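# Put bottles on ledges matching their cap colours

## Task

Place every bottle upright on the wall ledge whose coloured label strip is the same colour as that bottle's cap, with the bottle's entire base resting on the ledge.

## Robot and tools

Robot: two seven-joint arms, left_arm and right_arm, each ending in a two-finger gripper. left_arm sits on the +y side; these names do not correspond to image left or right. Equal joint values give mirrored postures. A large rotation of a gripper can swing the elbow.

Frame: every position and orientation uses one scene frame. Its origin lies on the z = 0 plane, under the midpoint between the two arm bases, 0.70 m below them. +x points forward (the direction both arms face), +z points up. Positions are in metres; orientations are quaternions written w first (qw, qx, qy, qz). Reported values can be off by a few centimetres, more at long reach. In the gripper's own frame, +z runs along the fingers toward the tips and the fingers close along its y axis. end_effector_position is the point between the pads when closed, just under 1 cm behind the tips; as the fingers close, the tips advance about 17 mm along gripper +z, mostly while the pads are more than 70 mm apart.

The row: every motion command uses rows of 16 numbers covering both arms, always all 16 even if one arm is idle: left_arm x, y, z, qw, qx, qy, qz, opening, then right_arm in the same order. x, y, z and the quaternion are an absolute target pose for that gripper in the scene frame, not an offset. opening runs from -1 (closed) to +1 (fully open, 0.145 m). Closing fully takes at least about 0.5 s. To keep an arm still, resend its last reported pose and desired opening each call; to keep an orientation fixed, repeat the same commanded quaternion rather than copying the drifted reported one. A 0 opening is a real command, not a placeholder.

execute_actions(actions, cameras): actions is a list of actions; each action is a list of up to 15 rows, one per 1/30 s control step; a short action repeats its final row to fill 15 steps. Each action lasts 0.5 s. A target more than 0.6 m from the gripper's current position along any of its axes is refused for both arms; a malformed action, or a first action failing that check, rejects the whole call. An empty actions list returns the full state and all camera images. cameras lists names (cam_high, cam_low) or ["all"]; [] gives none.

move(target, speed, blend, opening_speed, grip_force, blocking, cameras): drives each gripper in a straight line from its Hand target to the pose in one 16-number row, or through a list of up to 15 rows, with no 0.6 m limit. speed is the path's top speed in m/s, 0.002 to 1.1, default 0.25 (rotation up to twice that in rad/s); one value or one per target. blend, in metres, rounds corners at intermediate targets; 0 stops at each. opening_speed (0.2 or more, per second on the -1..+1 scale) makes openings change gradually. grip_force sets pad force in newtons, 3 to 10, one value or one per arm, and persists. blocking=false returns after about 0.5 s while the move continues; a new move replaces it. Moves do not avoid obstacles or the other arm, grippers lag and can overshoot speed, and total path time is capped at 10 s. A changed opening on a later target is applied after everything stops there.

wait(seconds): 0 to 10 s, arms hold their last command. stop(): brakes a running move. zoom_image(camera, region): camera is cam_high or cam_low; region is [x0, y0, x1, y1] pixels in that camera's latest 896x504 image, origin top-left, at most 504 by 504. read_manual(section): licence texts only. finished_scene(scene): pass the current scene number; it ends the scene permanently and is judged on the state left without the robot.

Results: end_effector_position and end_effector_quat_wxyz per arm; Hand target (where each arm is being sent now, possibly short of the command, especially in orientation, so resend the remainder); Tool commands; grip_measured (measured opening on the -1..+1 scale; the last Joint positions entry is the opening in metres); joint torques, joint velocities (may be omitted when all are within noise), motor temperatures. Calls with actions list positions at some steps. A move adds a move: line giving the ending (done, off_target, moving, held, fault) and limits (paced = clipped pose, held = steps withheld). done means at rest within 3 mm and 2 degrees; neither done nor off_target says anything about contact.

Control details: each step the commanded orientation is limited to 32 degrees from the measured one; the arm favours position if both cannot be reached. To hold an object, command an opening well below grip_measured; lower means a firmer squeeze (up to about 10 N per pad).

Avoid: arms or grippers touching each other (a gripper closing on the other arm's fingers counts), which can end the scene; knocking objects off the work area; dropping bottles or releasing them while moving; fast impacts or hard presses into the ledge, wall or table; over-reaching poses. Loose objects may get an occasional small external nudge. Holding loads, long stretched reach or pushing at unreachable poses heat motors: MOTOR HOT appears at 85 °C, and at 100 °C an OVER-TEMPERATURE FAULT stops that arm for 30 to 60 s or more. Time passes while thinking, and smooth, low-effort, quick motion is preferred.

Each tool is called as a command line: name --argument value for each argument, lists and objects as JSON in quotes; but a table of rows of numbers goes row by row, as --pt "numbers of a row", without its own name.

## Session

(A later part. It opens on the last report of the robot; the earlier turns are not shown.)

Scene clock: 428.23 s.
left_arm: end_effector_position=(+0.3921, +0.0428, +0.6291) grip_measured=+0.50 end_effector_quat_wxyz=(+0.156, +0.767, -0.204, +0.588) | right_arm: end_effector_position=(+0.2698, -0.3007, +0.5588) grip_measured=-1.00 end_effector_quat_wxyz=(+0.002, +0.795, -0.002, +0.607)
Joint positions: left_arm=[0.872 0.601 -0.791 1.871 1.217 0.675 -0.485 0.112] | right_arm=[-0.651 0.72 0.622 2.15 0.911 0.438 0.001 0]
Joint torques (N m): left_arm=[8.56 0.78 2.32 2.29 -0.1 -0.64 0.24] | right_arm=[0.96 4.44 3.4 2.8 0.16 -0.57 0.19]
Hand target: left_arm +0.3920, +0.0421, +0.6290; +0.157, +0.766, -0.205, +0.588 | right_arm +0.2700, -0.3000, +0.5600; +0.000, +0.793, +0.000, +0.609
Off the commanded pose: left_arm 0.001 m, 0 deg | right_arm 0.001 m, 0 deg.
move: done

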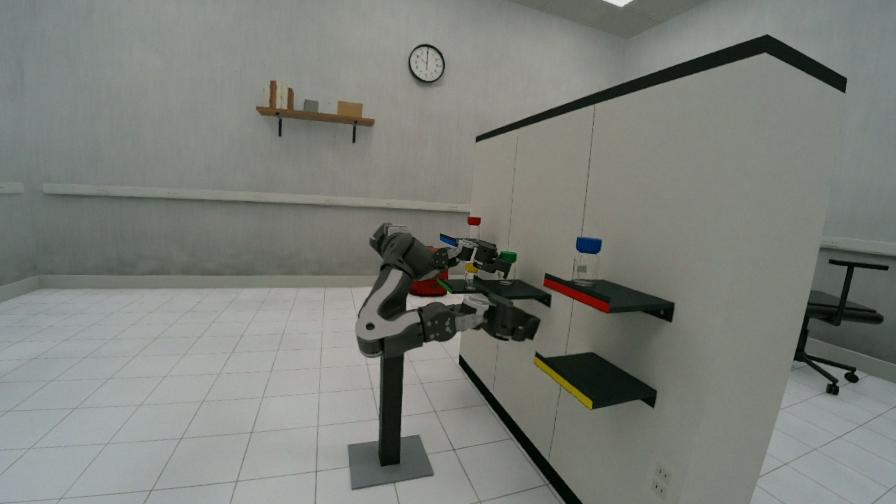

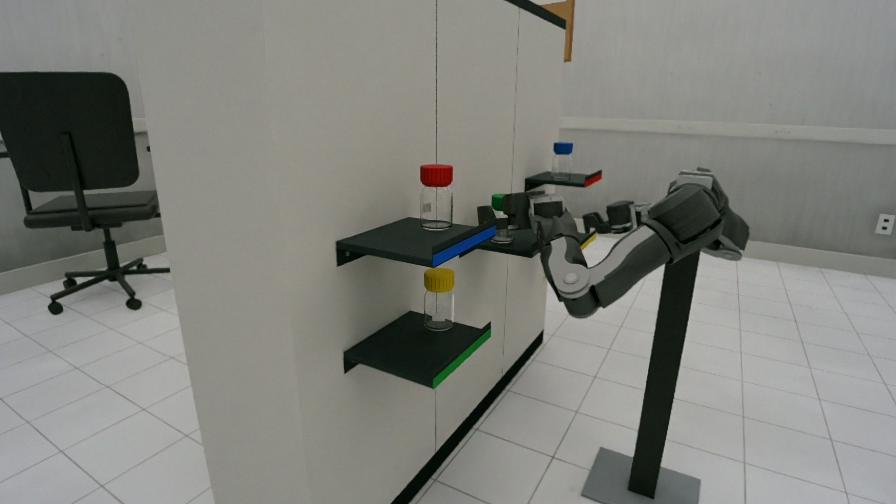

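move --pt "0.392 0.042 0.629 0.1575 0.7663 -0.2053 0.588 -0.8 0.27 -0.3 0.56 0 0.7933 0 0.6087 -1" --opening_speed 0.6

move --pt "0.392 0.042 0.69 0.1575 0.7663 -0.2053 0.588 -0.8 0.27 -0.3 0.56 0 0.7933 0 0.6087 -1" --speed 0.1 --cameras '["all"]'

zoom_image --camera "cam_high" --region '[430, 210, 570, 330]'

Scene clock: 443.50 s.
left_arm: end_effector_position=(+0.3922, +0.0428, +0.6293) grip_measured=-0.25 end_effector_quat_wxyz=(+0.156, +0.766, -0.204, +0.589) | right_arm: end_effector_position=(+0.2698, -0.3007, +0.5588) grip_measured=-1.00 end_effector_quat_wxyz=(+0.002, +0.795, -0.002, +0.607)
Joint positions: left_arm=[0.872 0.601 -0.791 1.871 1.214 0.675 -0.483 0.057] | right_arm=[-0.651 0.72 0.622 2.15 0.911 0.438 0.001 0]
Joint torques (N m): left_arm=[8.43 0.67 2.48 2.3 -0.05 -0.62 0.2] | right_arm=[0.86 4.34 3.33 2.82 0.16 -0.56 0.21]
Hand target: left_arm +0.3920, +0.0421, +0.6290; +0.157, +0.766, -0.205, +0.588 | right_arm +0.2700, -0.3000, +0.5600; +0.000, +0.793, +0.000, +0.609
Off the commanded pose: left_arm 0.001 m, 0 deg | right_arm 0.001 m, 0 deg.
move: done

Scene clock: 444.50 s.
left_arm: end_effector_position=(+0.3912, +0.0407, +0.6915) grip_measured=-0.25 end_effector_quat_wxyz=(+0.161, +0.764, -0.207, +0.589) | right_arm: end_effector_position=(+0.2698, -0.3007, +0.5588) grip_measured=-1.00 end_effector_quat_wxyz=(+0.002, +0.795, -0.002, +0.607)
Joint positions: left_arm=[1.118 0.601 -0.798 1.864 1.493 0.781 -0.623 0.057] | right_arm=[-0.651 0.72 0.622 2.15 0.911 0.438 0.001 0]
Joint torques (N m): left_arm=[8.45 0.86 2.45 1.28 -0.12 -0.51 -0.05] | right_arm=[1.02 4.36 3.3 2.71 0.17 -0.55 0.19]
Motor temperatures (°C): left_arm=[28 22 24 22 21 25 21] | right_arm=[21 24 24 21 20 21 21]
Hand target: left_arm +0.3920, +0.0420, +0.6901; +0.158, +0.766, -0.205, +0.588 | right_arm +0.2700, -0.3000, +0.5600; +0.000, +0.793, +0.000, +0.609
Off the commanded pose: left_arm 0.002 m, 1 deg | right_arm 0.001 m, 0 deg.
move: done

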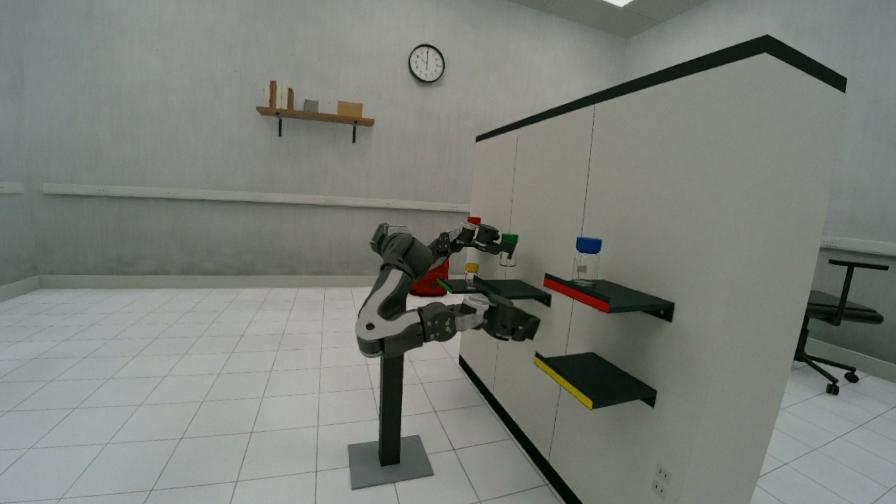

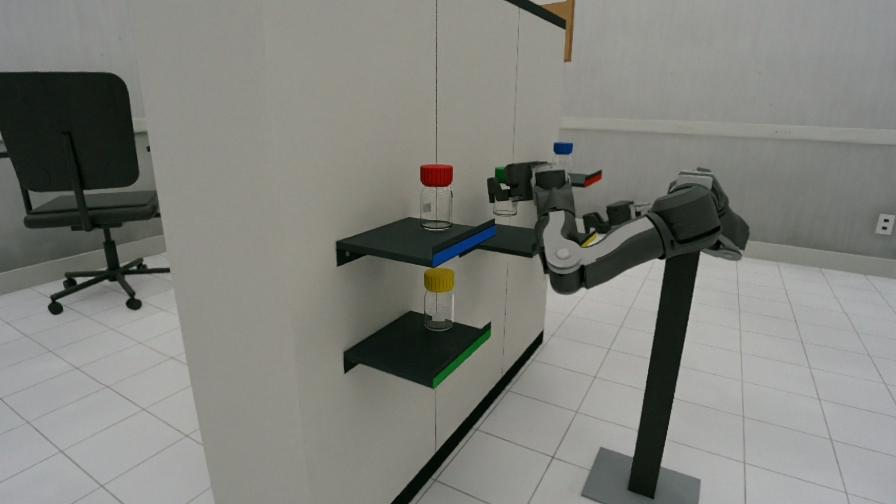

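Scaled by 3.600 from the camera's 896x504 image, which has a finer 1280x720 frame.

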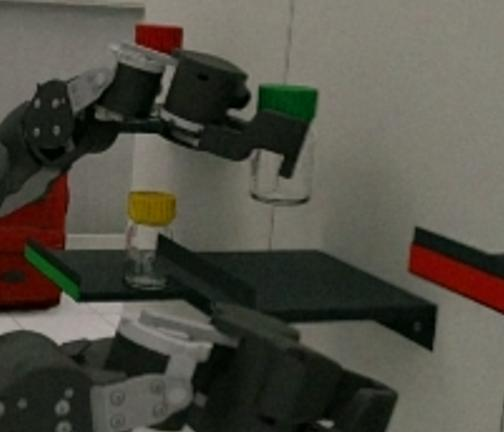

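move --pt "0.392 0.2 0.69 0 0.7933 0 0.6087 -0.8 0.27 -0.3 0.56 0 0.7933 0 0.6087 -1" --pt "0.33 0.2 0.62 0 0.7933 0 0.6087 -0.8 0.27 -0.3 0.56 0 0.7933 0 0.6087 -1" --pt "0.27 0.23 0.573 0 0.7933 0 0.6087 -0.8 0.27 -0.3 0.56 0 0.7933 0 0.6087 -1" --pt "0.27 0.445 0.573 0 0.7933 0 0.6087 -0.8 0.27 -0.3 0.56 0 0.7933 0 0.6087 -1" --speed 0.15 --blend '[0.02,0.02,0.02,0]' --cameras '["all"]'

zoom_image --camera "cam_low" --region '[380, 200, 580, 400]'

Scene clock: 458.40 s.
left_arm: end_effector_position=(+0.2688, +0.4470, +0.5714) grip_measured=-0.25 end_effector_quat_wxyz=(-0.003, +0.796, +0.004, +0.605) | right_arm: end_effector_position=(+0.2698, -0.3007, +0.5588) grip_measured=-1.00 end_effector_quat_wxyz=(+0.002, +0.795, -0.002, +0.607)
Joint positions: left_arm=[-0.991 1.118 0.925 1.472 1.222 0.112 0.445 0.057] | right_arm=[-0.651 0.72 0.622 2.15 0.911 0.438 0.001 0]
Joint torques (N m): left_arm=[2.41 5.18 2.88 1.87 0.42 -0.8 0.24] | right_arm=[0.83 4.36 3.37 2.74 0.19 -0.57 0.2]
Hand target: left_arm +0.2699, +0.4451, +0.5730; +0.000, +0.793, +0.000, +0.609 | right_arm +0.2700, -0.3000, +0.5600; +0.000, +0.793, +0.000, +0.609
Off the commanded pose: left_arm 0.003 m, 1 deg | right_arm 0.001 m, 0 deg.
move: done

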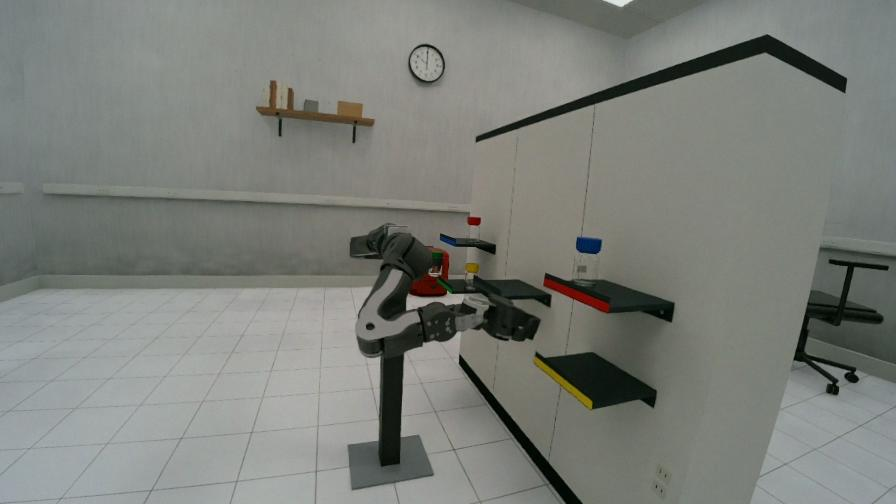

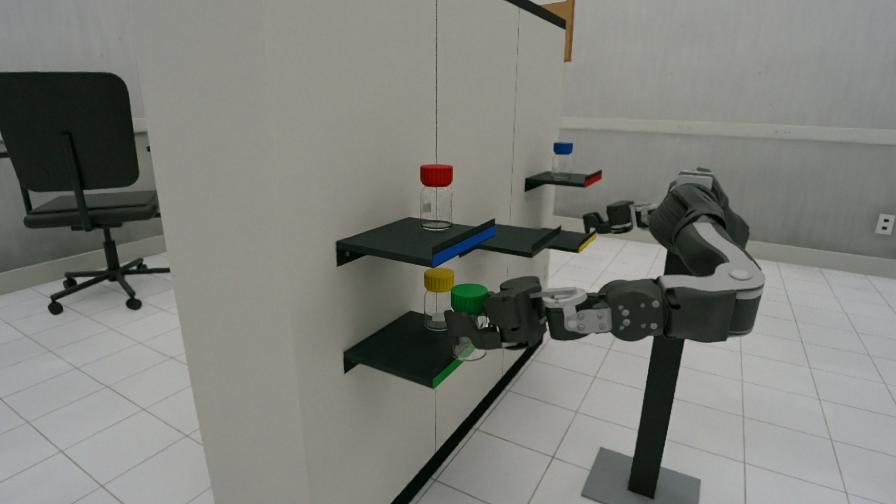

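Scaled by 2.520 from the camera's 896x504 image, which has a finer 1280x720 frame.

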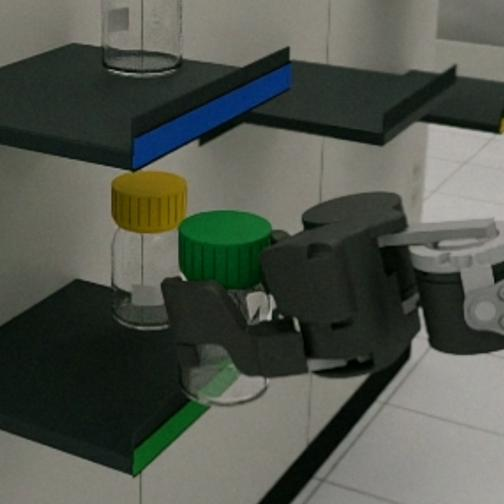

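move --pt "0.32 0.445 0.573 0 0.7933 0 0.6087 -0.8 0.27 -0.3 0.56 0 0.7933 0 0.6087 -1" --pt "0.39 0.445 0.56 0 0.7933 0 0.6087 -0.8 0.27 -0.3 0.56 0 0.7933 0 0.6087 -1" --pt "0.39 0.445 0.533 0 0.7933 0 0.6087 -0.8 0.27 -0.3 0.56 0 0.7933 0 0.6087 -1" --speed '[0.15,0.1,0.04]' --blend '[0.01,0.005,0]' --cameras '["all"]'

zoom_image --camera "cam_low" --region '[360, 230, 520, 390]'

Scene clock: 473.87 s.
left_arm: end_effector_position=(+0.3930, +0.4419, +0.5412) grip_measured=-0.25 end_effector_quat_wxyz=(-0.102, +0.833, -0.071, +0.539) | right_arm: end_effector_position=(+0.2698, -0.3007, +0.5588) grip_measured=-1.00 end_effector_quat_wxyz=(+0.002, +0.795, -0.002, +0.607)
Joint positions: left_arm=[-1.403 1.872 0.803 1.05 1.588 -0.141 0.174 0.057] | right_arm=[-0.651 0.72 0.622 2.15 0.911 0.438 0.001 0]
Joint torques (N m): left_arm=[5.08 1.89 0.83 -1.26 0.18 -0.06 -0.32] | right_arm=[0.91 4.52 3.38 2.62 0.18 -0.55 0.18]
Hand target: left_arm +0.3893, +0.4445, +0.5337; -0.108, +0.841, -0.069, +0.526 | right_arm +0.2700, -0.3000, +0.5600; +0.000, +0.793, +0.000, +0.609
Off the commanded pose: left_arm 0.009 m, 17 deg | right_arm 0.001 m, 0 deg.
joint read past its limit (left arm) — joint 5 (forearm roll), upper limit.
joint sent to its limit (left arm) — joint 1 (shoulder pitch), lower limit; joint 5 (forearm roll), upper limit. The joint targets are off in orientation, not in position.
move: off_target (left_arm)

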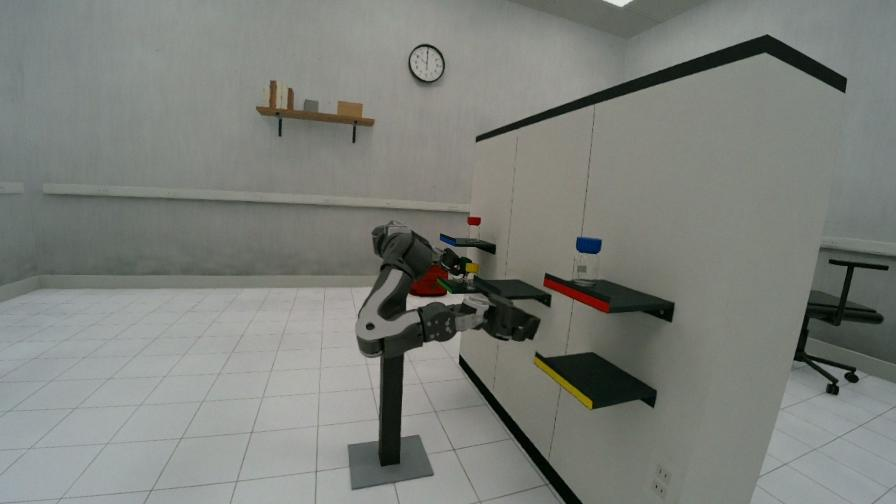

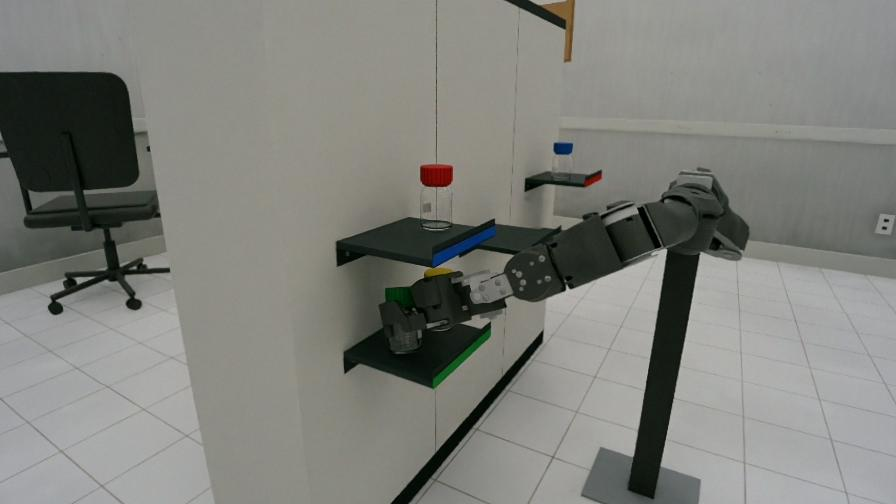

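Scaled by 3.150 from the camera's 896x504 image, which has a finer 1280x720 frame.

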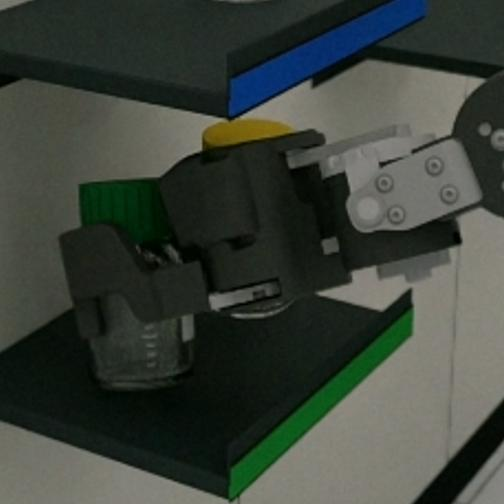

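move --pt "0.38 0.442 0.573 -0.1057 0.7813 0.1377 0.5994 -0.8 0.27 -0.3 0.56 0 0.7933 0 0.6087 -1" --pt "0.28 0.42 0.578 -0.1057 0.7813 0.1377 0.5994 -0.8 0.27 -0.3 0.56 0 0.7933 0 0.6087 -1" --pt "0.27 0.36 0.578 -0.1057 0.7813 0.1377 0.5994 -0.8 0.27 -0.3 0.56 0 0.7933 0 0.6087 -1" --speed 0.12 --blend '[0.01,0.01,0]' --cameras '["all"]'

zoom_image --camera "cam_low" --region '[380, 200, 580, 400]'

Scene clock: 501.07 s.
left_arm: end_effector_position=(+0.2693, +0.3592, +0.5761) grip_measured=-0.25 end_effector_quat_wxyz=(-0.104, +0.785, +0.137, +0.595) | right_arm: end_effector_position=(+0.2698, -0.3007, +0.5588) grip_measured=-1.00 end_effector_quat_wxyz=(+0.002, +0.795, -0.002, +0.607)
Joint positions: left_arm=[-1.279 1.171 0.935 2.139 1.422 -0.012 -0.567 0.057] | right_arm=[-0.651 0.72 0.622 2.15 0.911 0.438 0.001 0]
Joint torques (N m): left_arm=[2.39 2.31 2.54 1.51 -0.31 -0.86 -0.02] | right_arm=[0.88 4.36 3.34 2.7 0.15 -0.54 0.19]
Hand target: left_arm +0.2700, +0.3600, +0.5780; -0.106, +0.781, +0.138, +0.599 | right_arm +0.2700, -0.3000, +0.5600; +0.000, +0.793, +0.000, +0.609
Off the commanded pose: left_arm 0.002 m, 1 deg | right_arm 0.001 m, 0 deg.
move: done

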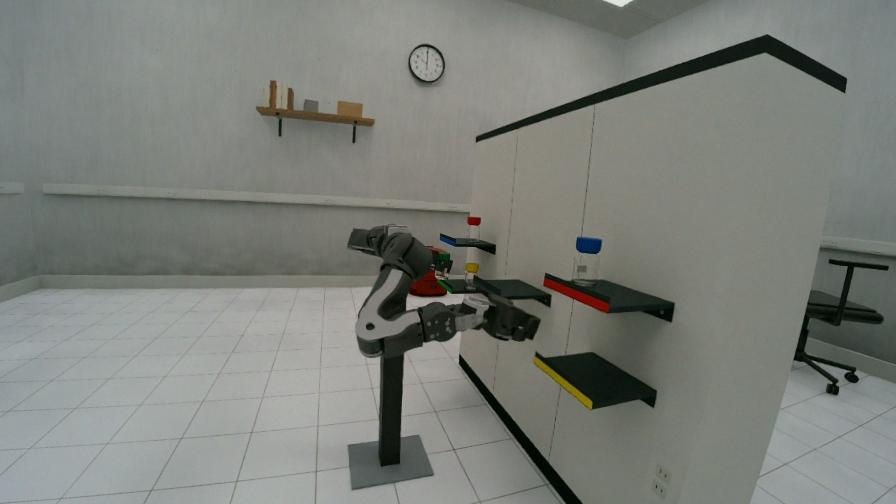

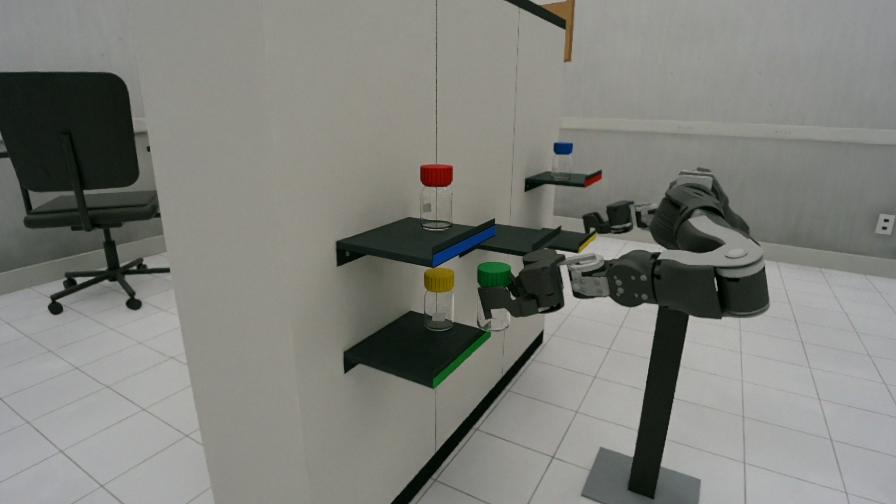

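Scaled by 2.520 from the camera's 896x504 image, which has a finer 1280x720 frame.

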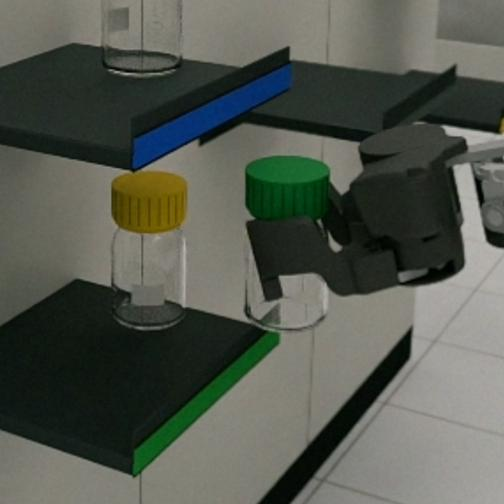

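move --pt "0.27 0.27 0.57 0 0.7933 0 0.6087 -0.8 0.27 -0.3 0.56 0 0.7933 0 0.6087 -1" --pt "0.32 0.2 0.46 0 0.7933 0 0.6087 -0.8 0.27 -0.3 0.56 0 0.7933 0 0.6087 -1" --speed 0.15 --blend '[0.02,0]'

move --pt "0.27 0.27 0.57 0 0.7933 0 0.6087 -0.8 0.27 -0.3 0.56 0 0.7933 0 0.6087 -1" --speed 0.15 --cameras '["all"]'

Scene clock: 516.90 s.
left_arm: end_effector_position=(+0.3182, +0.2019, +0.4607) grip_measured=-0.25 end_effector_quat_wxyz=(+0.085, +0.865, -0.155, +0.470) | right_arm: end_effector_position=(+0.2698, -0.3007, +0.5588) grip_measured=-1.00 end_effector_quat_wxyz=(+0.002, +0.795, -0.002, +0.607)
Joint positions: left_arm=[-1.407 2.01 0.548 1.869 1.584 -0.315 -0.308 0.057] | right_arm=[-0.651 0.72 0.622 2.15 0.911 0.438 0.001 0]
Joint torques (N m): left_arm=[5.42 1.07 3.04 0.68 0.05 -0.68 0.25] | right_arm=[0.86 4.42 3.4 2.78 0.17 -0.56 0.16]
Hand target: left_arm +0.3189, +0.2010, +0.4615; +0.088, +0.864, -0.154, +0.472 | right_arm +0.2700, -0.3000, +0.5600; +0.000, +0.793, +0.000, +0.609
Off the commanded pose: left_arm 0.003 m, 27 deg | right_arm 0.001 m, 0 deg.
joint sent to its limit (left arm) — joint 1 (shoulder pitch), lower limit; joint 2 (shoulder roll), upper limit; joint 5 (forearm roll), upper limit. The joint targets are off in orientation, not in position.
move: off_target (left_arm)

Scene clock: 518.83 s.
left_arm: end_effector_position=(+0.2694, +0.2715, +0.5674) grip_measured=-0.25 end_effector_quat_wxyz=(-0.002, +0.797, +0.003, +0.604) | right_arm: end_effector_position=(+0.2698, -0.3007, +0.5588) grip_measured=-1.00 end_effector_quat_wxyz=(+0.002, +0.795, -0.002, +0.607)
Joint positions: left_arm=[-1.184 1.177 0.742 2.274 1.259 -0.001 -0.418 0.057] | right_arm=[-0.651 0.72 0.622 2.15 0.911 0.438 0.001 0]
Joint torques (N m): left_arm=[2.02 2.1 2.88 3.03 -0.2 -0.74 0.25] | right_arm=[0.75 4.47 3.33 2.76 0.18 -0.56 0.21]
Hand target: left_arm +0.2700, +0.2700, +0.5700; +0.000, +0.793, +0.000, +0.609 | right_arm +0.2700, -0.3000, +0.5600; +0.000, +0.793, +0.000, +0.609
Off the commanded pose: left_arm 0.003 m, 1 deg | right_arm 0.001 m, 0 deg.
move: done

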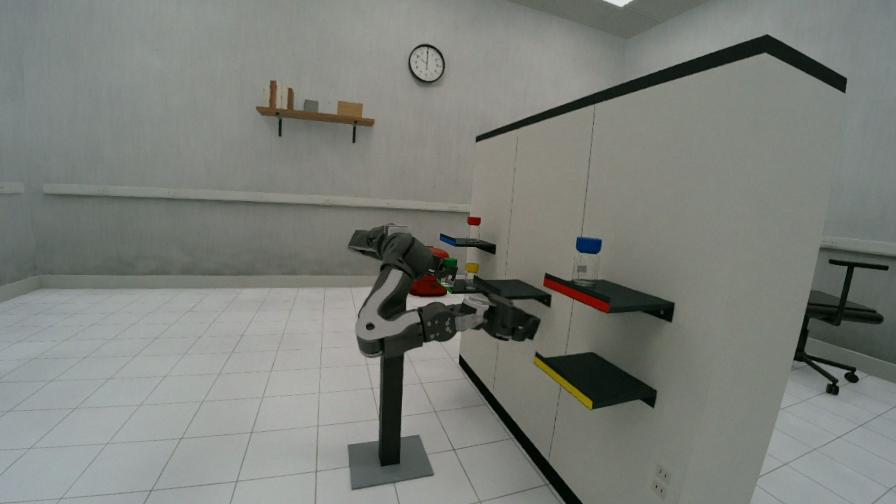

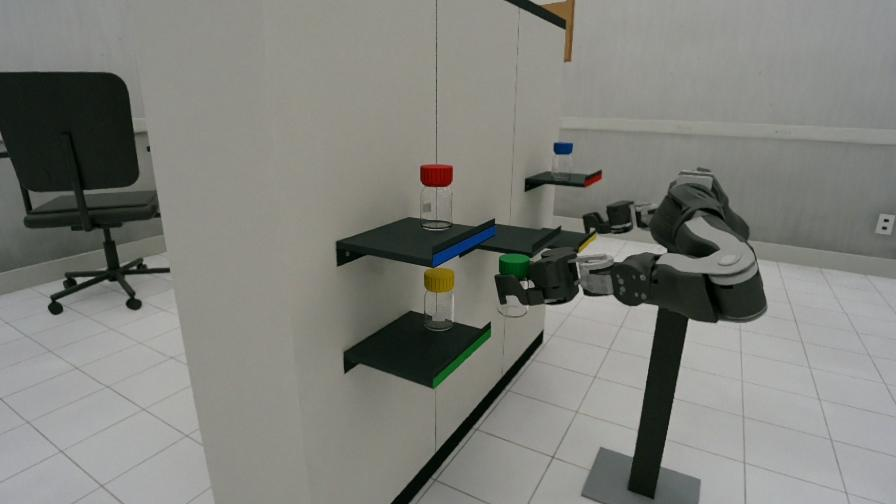

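move --pt "0.33 0.2 0.62 0 0.7933 0 0.6087 -0.8 0.27 -0.3 0.56 0 0.7933 0 0.6087 -1" --pt "0.392 0.2 0.65 0 0.7933 0 0.6087 -0.8 0.27 -0.3 0.56 0 0.7933 0 0.6087 -1" --speed 0.15 --blend '[0.02,0]'

move --pt "0.392 0.2 0.52 0 0.7933 0 0.6087 -0.8 0.27 -0.3 0.56 0 0.7933 0 0.6087 -1" --speed 0.15 --cameras '["all"]'

Scene clock: 539.03 s.
left_arm: end_effector_position=(+0.3919, +0.2006, +0.6495) grip_measured=-0.25 end_effector_quat_wxyz=(-0.025, +0.751, -0.041, +0.659) | right_arm: end_effector_position=(+0.2698, -0.3007, +0.5588) grip_measured=-1.00 end_effector_quat_wxyz=(+0.002, +0.795, -0.002, +0.607)
Joint positions: left_arm=[-1.407 1.965 1.246 1.993 1.584 -0.026 -0.782 0.057] | right_arm=[-0.651 0.72 0.622 2.15 0.911 0.438 0.001 0]
Joint torques (N m): left_arm=[6.18 0.65 4 0.32 -0.17 -0.6 0.17] | right_arm=[0.94 4.44 3.29 2.8 0.19 -0.54 0.18]
Hand target: left_arm +0.3919, +0.2001, +0.6499; -0.022, +0.750, -0.040, +0.659 | right_arm +0.2700, -0.3000, +0.5600; +0.000, +0.793, +0.000, +0.609
Off the commanded pose: left_arm 0.001 m, 9 deg | right_arm 0.001 m, 0 deg.
joint sent to its limit (left arm) — joint 1 (shoulder pitch), lower limit; joint 5 (forearm roll), upper limit. The joint targets are off in orientation, not in position.
move: off_target (left_arm)

Scene clock: 540.47 s.
left_arm: end_effector_position=(+0.3834, +0.2053, +0.5240) grip_measured=-0.25 end_effector_quat_wxyz=(+0.075, +0.828, -0.176, +0.528) | right_arm: end_effector_position=(+0.2698, -0.3007, +0.5588) grip_measured=-1.00 end_effector_quat_wxyz=(+0.002, +0.795, -0.002, +0.607)
Joint positions: left_arm=[-1.407 2.01 0.852 1.718 1.584 -0.123 -0.19 0.057] | right_arm=[-0.651 0.72 0.622 2.15 0.911 0.438 0.001 0]
Joint torques (N m): left_arm=[6.53 1.12 4.01 0.09 0.11 -0.74 0.22] | right_arm=[0.91 4.34 3.33 2.74 0.15 -0.57 0.18]
Hand target: left_arm +0.3840, +0.2042, +0.5252; +0.078, +0.826, -0.175, +0.530 | right_arm +0.2700, -0.3000, +0.5600; +0.000, +0.793, +0.000, +0.609
Off the commanded pose: left_arm 0.011 m, 24 deg | right_arm 0.001 m, 0 deg.
joint sent to its limit (left arm) — joint 1 (shoulder pitch), lower limit; joint 2 (shoulder roll), upper limit; joint 5 (forearm roll), upper limit. The joint targets are off in position and orientation.
move: off_target (left_arm)

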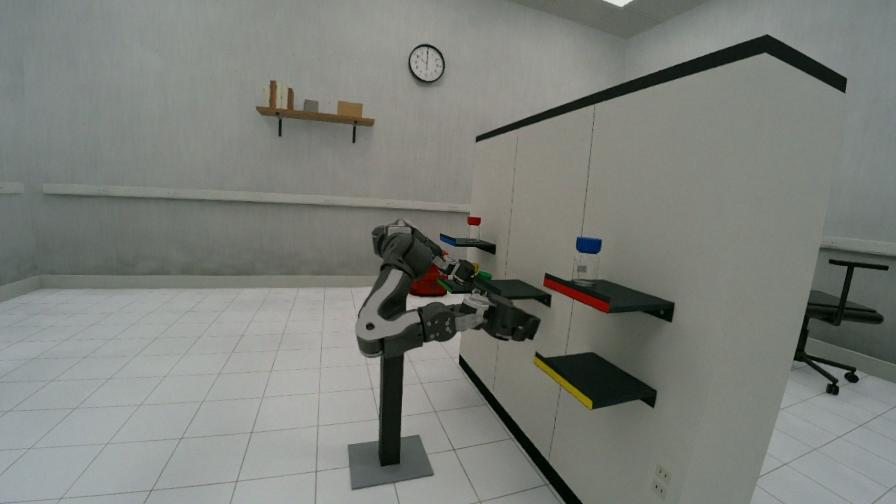

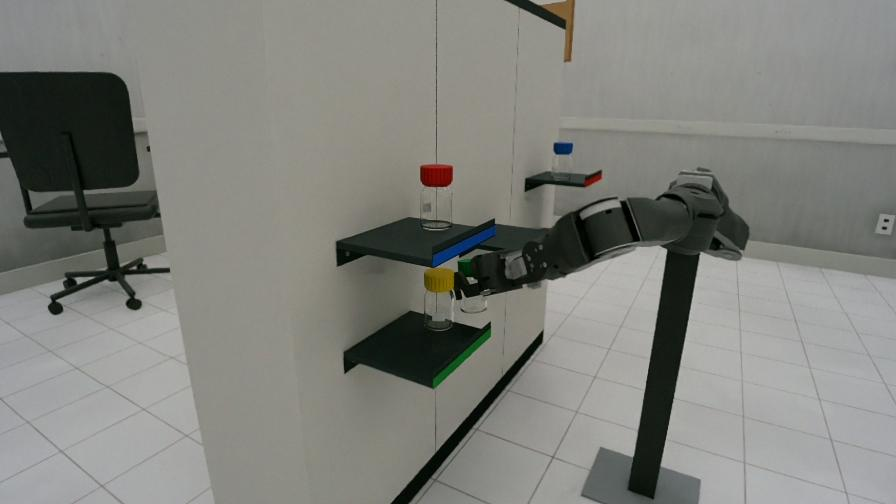

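move --pt "0.29 0.2 0.48 0 0.6087 0 0.7933 -0.8 0.27 -0.3 0.56 0 0.7933 0 0.6087 -1" --pt "0.29 0.2 0.45 0 0.4226 0 0.9063 -0.8 0.27 -0.3 0.56 0 0.7933 0 0.6087 -1" --speed 0.15 --blend '[0.02,0]' --cameras '["cam_low"]'

Scene clock: 570.13 s.
left_arm: end_effector_position=(+0.2892, +0.2015, +0.4503) grip_measured=-0.25 end_effector_quat_wxyz=(+0.105, +0.827, -0.219, +0.507) | right_arm: end_effector_position=(+0.2698, -0.3007, +0.5588) grip_measured=-1.00 end_effector_quat_wxyz=(+0.002, +0.795, -0.002, +0.607)
Joint positions: left_arm=[-1.407 2.011 0.347 1.867 1.369 -0.563 -0.3 0.057] | right_arm=[-0.651 0.72 0.622 2.15 0.911 0.438 0.001 0]
Joint torques (N m): left_arm=[4.79 1.07 2.41 0.88 -0.05 -0.71 0.23] | right_arm=[0.94 4.34 3.4 2.8 0.18 -0.57 0.2]
Hand target: left_arm +0.2897, +0.2004, +0.4510; +0.107, +0.826, -0.220, +0.508 | right_arm +0.2700, -0.3000, +0.5600; +0.000, +0.793, +0.000, +0.609
Off the commanded pose: left_arm 0.002 m, 72 deg; orientation clipped | right_arm 0.001 m, 0 deg.
joint sent to its limit (left arm) — joint 1 (shoulder pitch), lower limit; joint 2 (shoulder roll), upper limit. The joint targets are off in orientation, not in position.
move: off_target (left_arm); limits=paced
Images, in order (width x height): cam_low 896x504.

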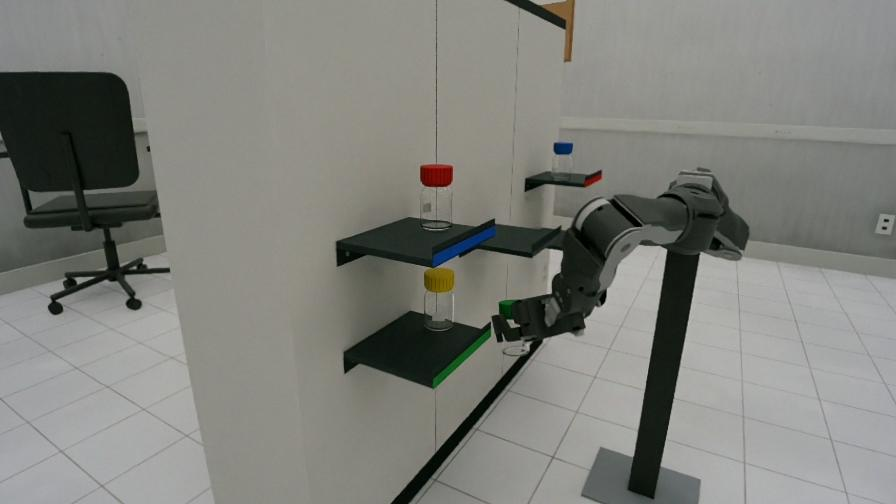

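move --pt "0.27 0.27 0.57 0 0.7933 0 0.6087 -0.8 0.27 -0.3 0.56 0 0.7933 0 0.6087 -1" --pt "0.112 0.42 0.667 -0.5792 0.4056 0.4056 0.5792 -0.8 0.27 -0.3 0.56 0 0.7933 0 0.6087 -1" --speed 0.2 --blend '[0.02,0]' --cameras '["cam_low"]'

Scene clock: 600.37 s.
left_arm: end_effector_position=(+0.1133, +0.4197, +0.6646) grip_measured=-0.25 end_effector_quat_wxyz=(+0.574, -0.412, -0.406, -0.579) | right_arm: end_effector_position=(+0.2698, -0.3007, +0.5588) grip_measured=-1.00 end_effector_quat_wxyz=(+0.002, +0.795, -0.002, +0.607)
Joint positions: left_arm=[-0.535 0.602 0.531 2.292 0.443 0.33 -1.507 0.057] | right_arm=[-0.651 0.72 0.622 2.15 0.911 0.438 0.001 0]
Joint torques (N m): left_arm=[1.31 4.87 2.14 3.04 -0.62 -0.04 -0.07] | right_arm=[0.86 4.26 3.28 2.81 0.2 -0.56 0.2]
Hand target: left_arm +0.1120, +0.4200, +0.6670; +0.579, -0.406, -0.406, -0.579 | right_arm +0.2700, -0.3000, +0.5600; +0.000, +0.793, +0.000, +0.609
Off the commanded pose: left_arm 0.003 m, 1 deg | right_arm 0.001 m, 0 deg.
move: done
Images, in order (width x height): cam_low 896x504.

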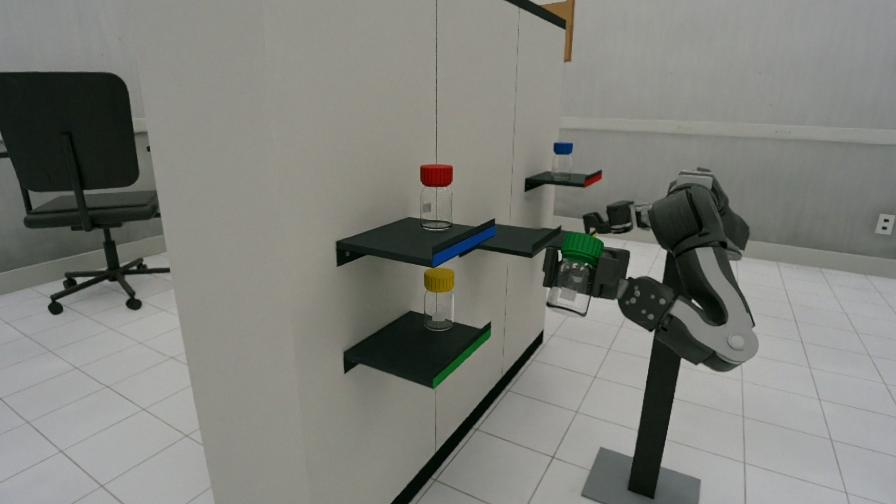

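move --pt "0.27 0.38 0.578 -0.1057 0.7813 0.1377 0.5994 -0.8 0.27 -0.3 0.56 0 0.7933 0 0.6087 -1" --speed 0.2

move --pt "0.32 0.41 0.576 -0.1057 0.7813 0.1377 0.5994 -0.8 0.27 -0.3 0.56 0 0.7933 0 0.6087 -1" --speed 0.12 --cameras '["all"]'

zoom_image --camera "cam_low" --region '[380, 200, 580, 400]'

Scene clock: 613.17 s.
left_arm: end_effector_position=(+0.2688, +0.3800, +0.5752) grip_measured=-0.25 end_effector_quat_wxyz=(-0.107, +0.784, +0.139, +0.595) | right_arm: end_effector_position=(+0.2698, -0.3007, +0.5588) grip_measured=-1.00 end_effector_quat_wxyz=(+0.002, +0.795, -0.002, +0.607)
Joint positions: left_arm=[-0.796 0.93 0.744 2.06 1.218 0.321 -0.392 0.057] | right_arm=[-0.651 0.72 0.622 2.15 0.911 0.438 0.001 0]
Joint torques (N m): left_arm=[2.41 4.97 3.34 2.35 -0.07 -0.76 0.24] | right_arm=[0.8 4.36 3.25 2.77 0.18 -0.55 0.19]
Hand target: left_arm +0.2700, +0.3801, +0.5781; -0.106, +0.781, +0.138, +0.599 | right_arm +0.2700, -0.3000, +0.5600; +0.000, +0.793, +0.000, +0.609
Off the commanded pose: left_arm 0.003 m, 1 deg | right_arm 0.001 m, 0 deg.
move: done

Scene clock: 614.00 s.
left_arm: end_effector_position=(+0.3190, +0.4109, +0.5745) grip_measured=-0.25 end_effector_quat_wxyz=(-0.109, +0.784, +0.138, +0.595) | right_arm: end_effector_position=(+0.2698, -0.3007, +0.5588) grip_measured=-1.00 end_effector_quat_wxyz=(+0.002, +0.795, -0.002, +0.607)
Joint positions: left_arm=[-0.505 1.143 0.477 1.764 1.281 0.265 -0.354 0.057] | right_arm=[-0.651 0.72 0.622 2.15 0.911 0.438 0.001 0]
Joint torques (N m): left_arm=[4.39 6.08 2.81 2.29 -0.06 -0.91 0.24] | right_arm=[0.86 4.39 3.32 2.8 0.16 -0.54 0.18]
Hand target: left_arm +0.3200, +0.4100, +0.5760; -0.106, +0.781, +0.138, +0.599 | right_arm +0.2700, -0.3000, +0.5600; +0.000, +0.793, +0.000, +0.609
Off the commanded pose: left_arm 0.002 m, 1 deg | right_arm 0.001 m, 0 deg.
move: done

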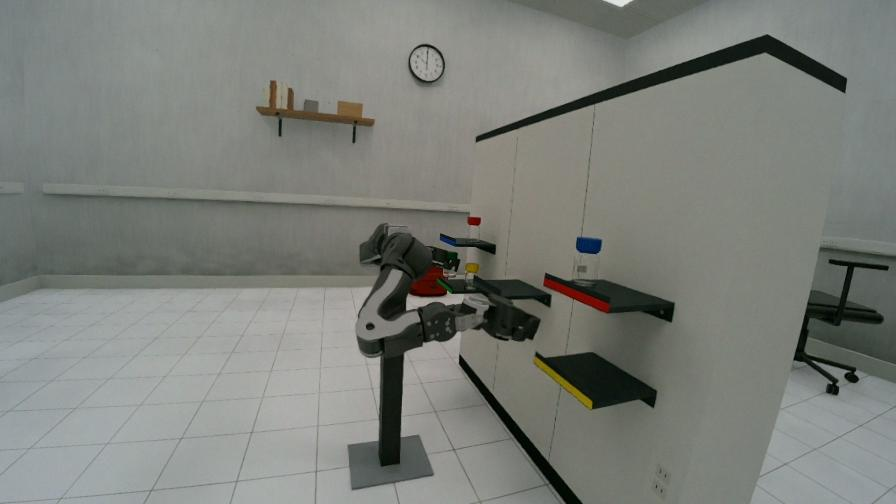

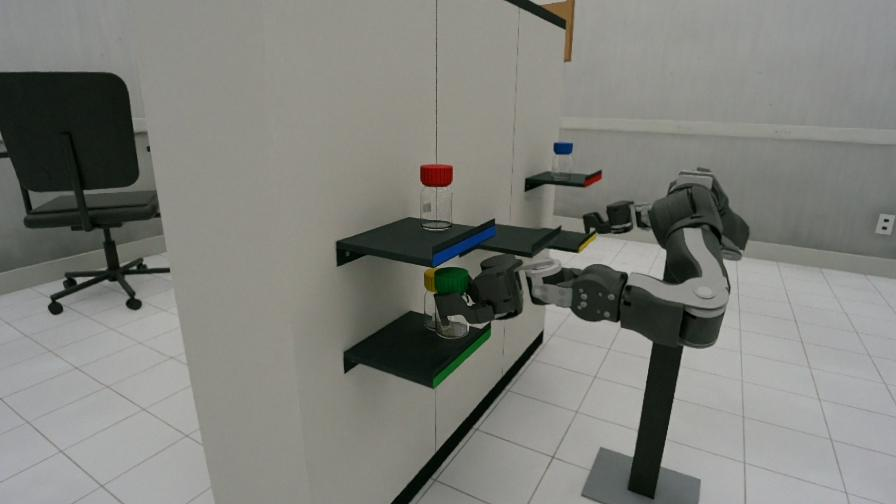

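Scaled by 2.520 from the camera's 896x504 image, which has a finer 1280x720 frame.

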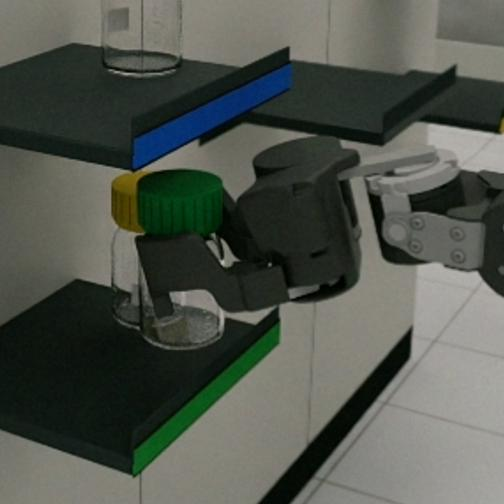

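move --pt "0.355 0.432 0.574 -0.1057 0.7813 0.1377 0.5994 -0.8 0.27 -0.3 0.56 0 0.7933 0 0.6087 -1" --pt "0.388 0.447 0.56 -0.1057 0.7813 0.1377 0.5994 -0.8 0.27 -0.3 0.56 0 0.7933 0 0.6087 -1" --pt "0.388 0.447 0.533 -0.1057 0.7813 0.1377 0.5994 -0.8 0.27 -0.3 0.56 0 0.7933 0 0.6087 -1" --speed '[0.12,0.1,0.04]' --blend '[0.01,0.005,0]' --cameras '["all"]'

zoom_image --camera "cam_low" --region '[360, 230, 520, 390]'

Scene clock: 623.80 s.
left_arm: end_effector_position=(+0.3882, +0.4488, +0.5384) grip_measured=-0.25 end_effector_quat_wxyz=(-0.109, +0.777, +0.138, +0.604) | right_arm: end_effector_position=(+0.2698, -0.3007, +0.5588) grip_measured=-1.00 end_effector_quat_wxyz=(+0.002, +0.795, -0.002, +0.607)
Joint positions: left_arm=[0.287 1.068 -0.214 1.202 1.115 0.172 -0.133 0.057] | right_arm=[-0.651 0.72 0.622 2.15 0.911 0.438 0.001 0]
Joint torques (N m): left_arm=[5.71 6.16 1.81 1.84 0.06 -0.57 0.23] | right_arm=[0.78 4.36 3.36 2.85 0.17 -0.54 0.2]
Hand target: left_arm +0.3879, +0.4470, +0.5329; -0.106, +0.781, +0.138, +0.599 | right_arm +0.2700, -0.3000, +0.5600; +0.000, +0.793, +0.000, +0.609
Off the commanded pose: left_arm 0.006 m, 1 deg | right_arm 0.001 m, 0 deg.
move: off_target (left_arm)

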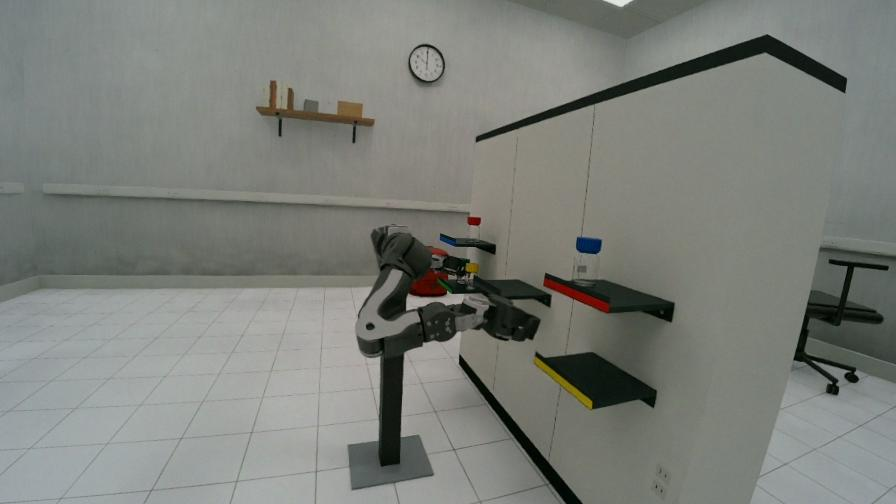

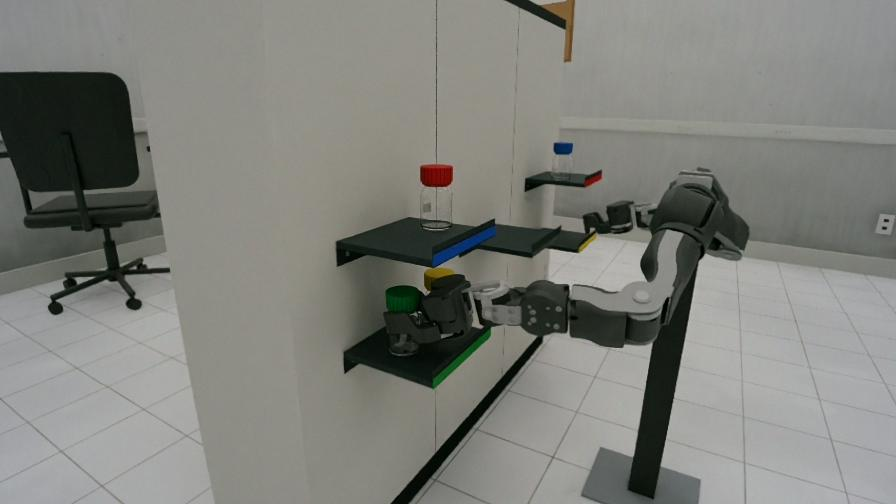

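Scaled by 3.150 from the camera's 896x504 image, which has a finer 1280x720 frame.

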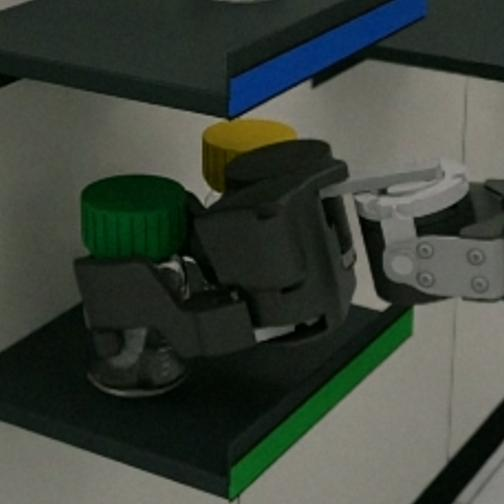

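move --pt "0.388 0.447 0.528 -0.1057 0.7813 0.1377 0.5994 -0.8 0.27 -0.3 0.56 0 0.7933 0 0.6087 -1" --speed 0.02

Scene clock: 629.13 s.
left_arm: end_effector_position=(+0.3888, +0.4493, +0.5378) grip_measured=-0.25 end_effector_quat_wxyz=(-0.111, +0.772, +0.136, +0.611) | right_arm: end_effector_position=(+0.2698, -0.3007, +0.5588) grip_measured=-1.00 end_effector_quat_wxyz=(+0.002, +0.795, -0.002, +0.607)
Joint positions: left_arm=[0.29 1.067 -0.229 1.191 1.113 0.139 -0.129 0.057] | right_arm=[-0.651 0.72 0.622 2.15 0.911 0.438 0.001 0]
Joint torques (N m): left_arm=[5.47 5.68 1.22 1.43 0.2 -0.17 0.19] | right_arm=[0.83 4.42 3.41 2.78 0.19 -0.57 0.22]
Hand target: left_arm +0.3878, +0.4469, +0.5280; -0.106, +0.781, +0.138, +0.599 | right_arm +0.2700, -0.3000, +0.5600; +0.000, +0.793, +0.000, +0.609
Off the commanded pose: left_arm 0.010 m, 2 deg | right_arm 0.001 m, 0 deg.
move: off_target (left_arm)

move --pt "0.388 0.448 0.535 -0.1057 0.7813 0.1377 0.5994 -0.8 0.27 -0.3 0.56 0 0.7933 0 0.6087 -1" --pt "0.388 0.448 0.536 -0.1057 0.7813 0.1377 0.5994 0.05 0.27 -0.3 0.56 0 0.7933 0 0.6087 -1" --opening_speed 0.6 --speed 0.03 --cameras '["all"]'

zoom_image --camera "cam_low" --region '[360, 230, 520, 390]'

Scene clock: 640.00 s.
left_arm: end_effector_position=(+0.3882, +0.4485, +0.5367) grip_measured=+0.05 end_effector_quat_wxyz=(-0.106, +0.780, +0.138, +0.601) | right_arm: end_effector_position=(+0.2698, -0.3007, +0.5588) grip_measured=-1.00 end_effector_quat_wxyz=(+0.002, +0.795, -0.002, +0.607)
Joint positions: left_arm=[0.293 1.074 -0.229 1.197 1.127 0.173 -0.129 0.079] | right_arm=[-0.651 0.72 0.622 2.15 0.911 0.438 0.001 0]
Joint torques (N m): left_arm=[5.92 7.5 2.8 3.12 0.12 -0.54 0.08] | right_arm=[0.83 4.42 3.36 2.84 0.19 -0.55 0.18]
Hand target: left_arm +0.3880, +0.4480, +0.5360; -0.106, +0.781, +0.138, +0.600 | right_arm +0.2700, -0.3000, +0.5600; +0.000, +0.793, +0.000, +0.609
Off the commanded pose: left_arm 0.001 m, 0 deg | right_arm 0.001 m, 0 deg.
move: done

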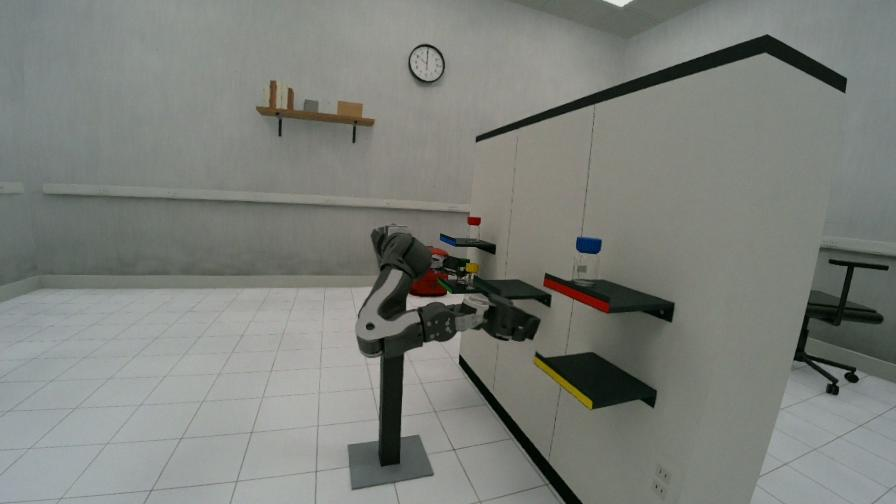

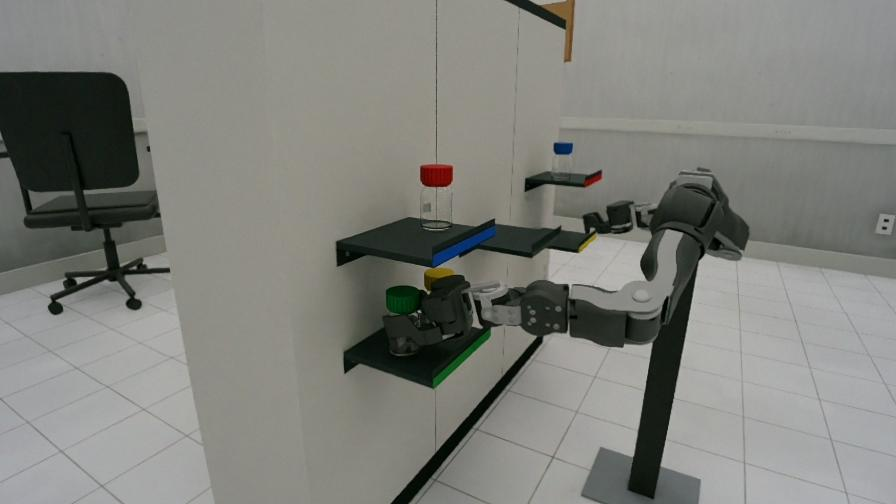

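Scaled by 3.150 from the camera's 896x504 image, which has a finer 1280x720 frame.

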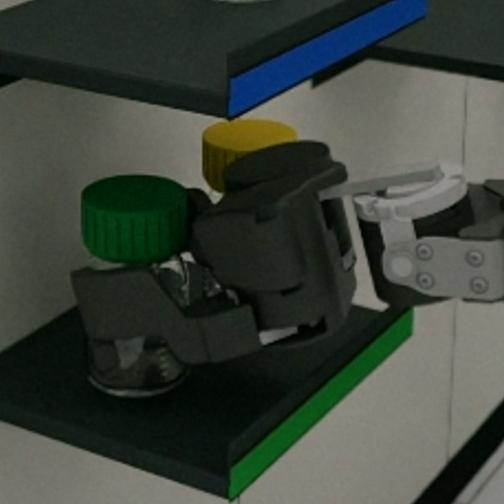

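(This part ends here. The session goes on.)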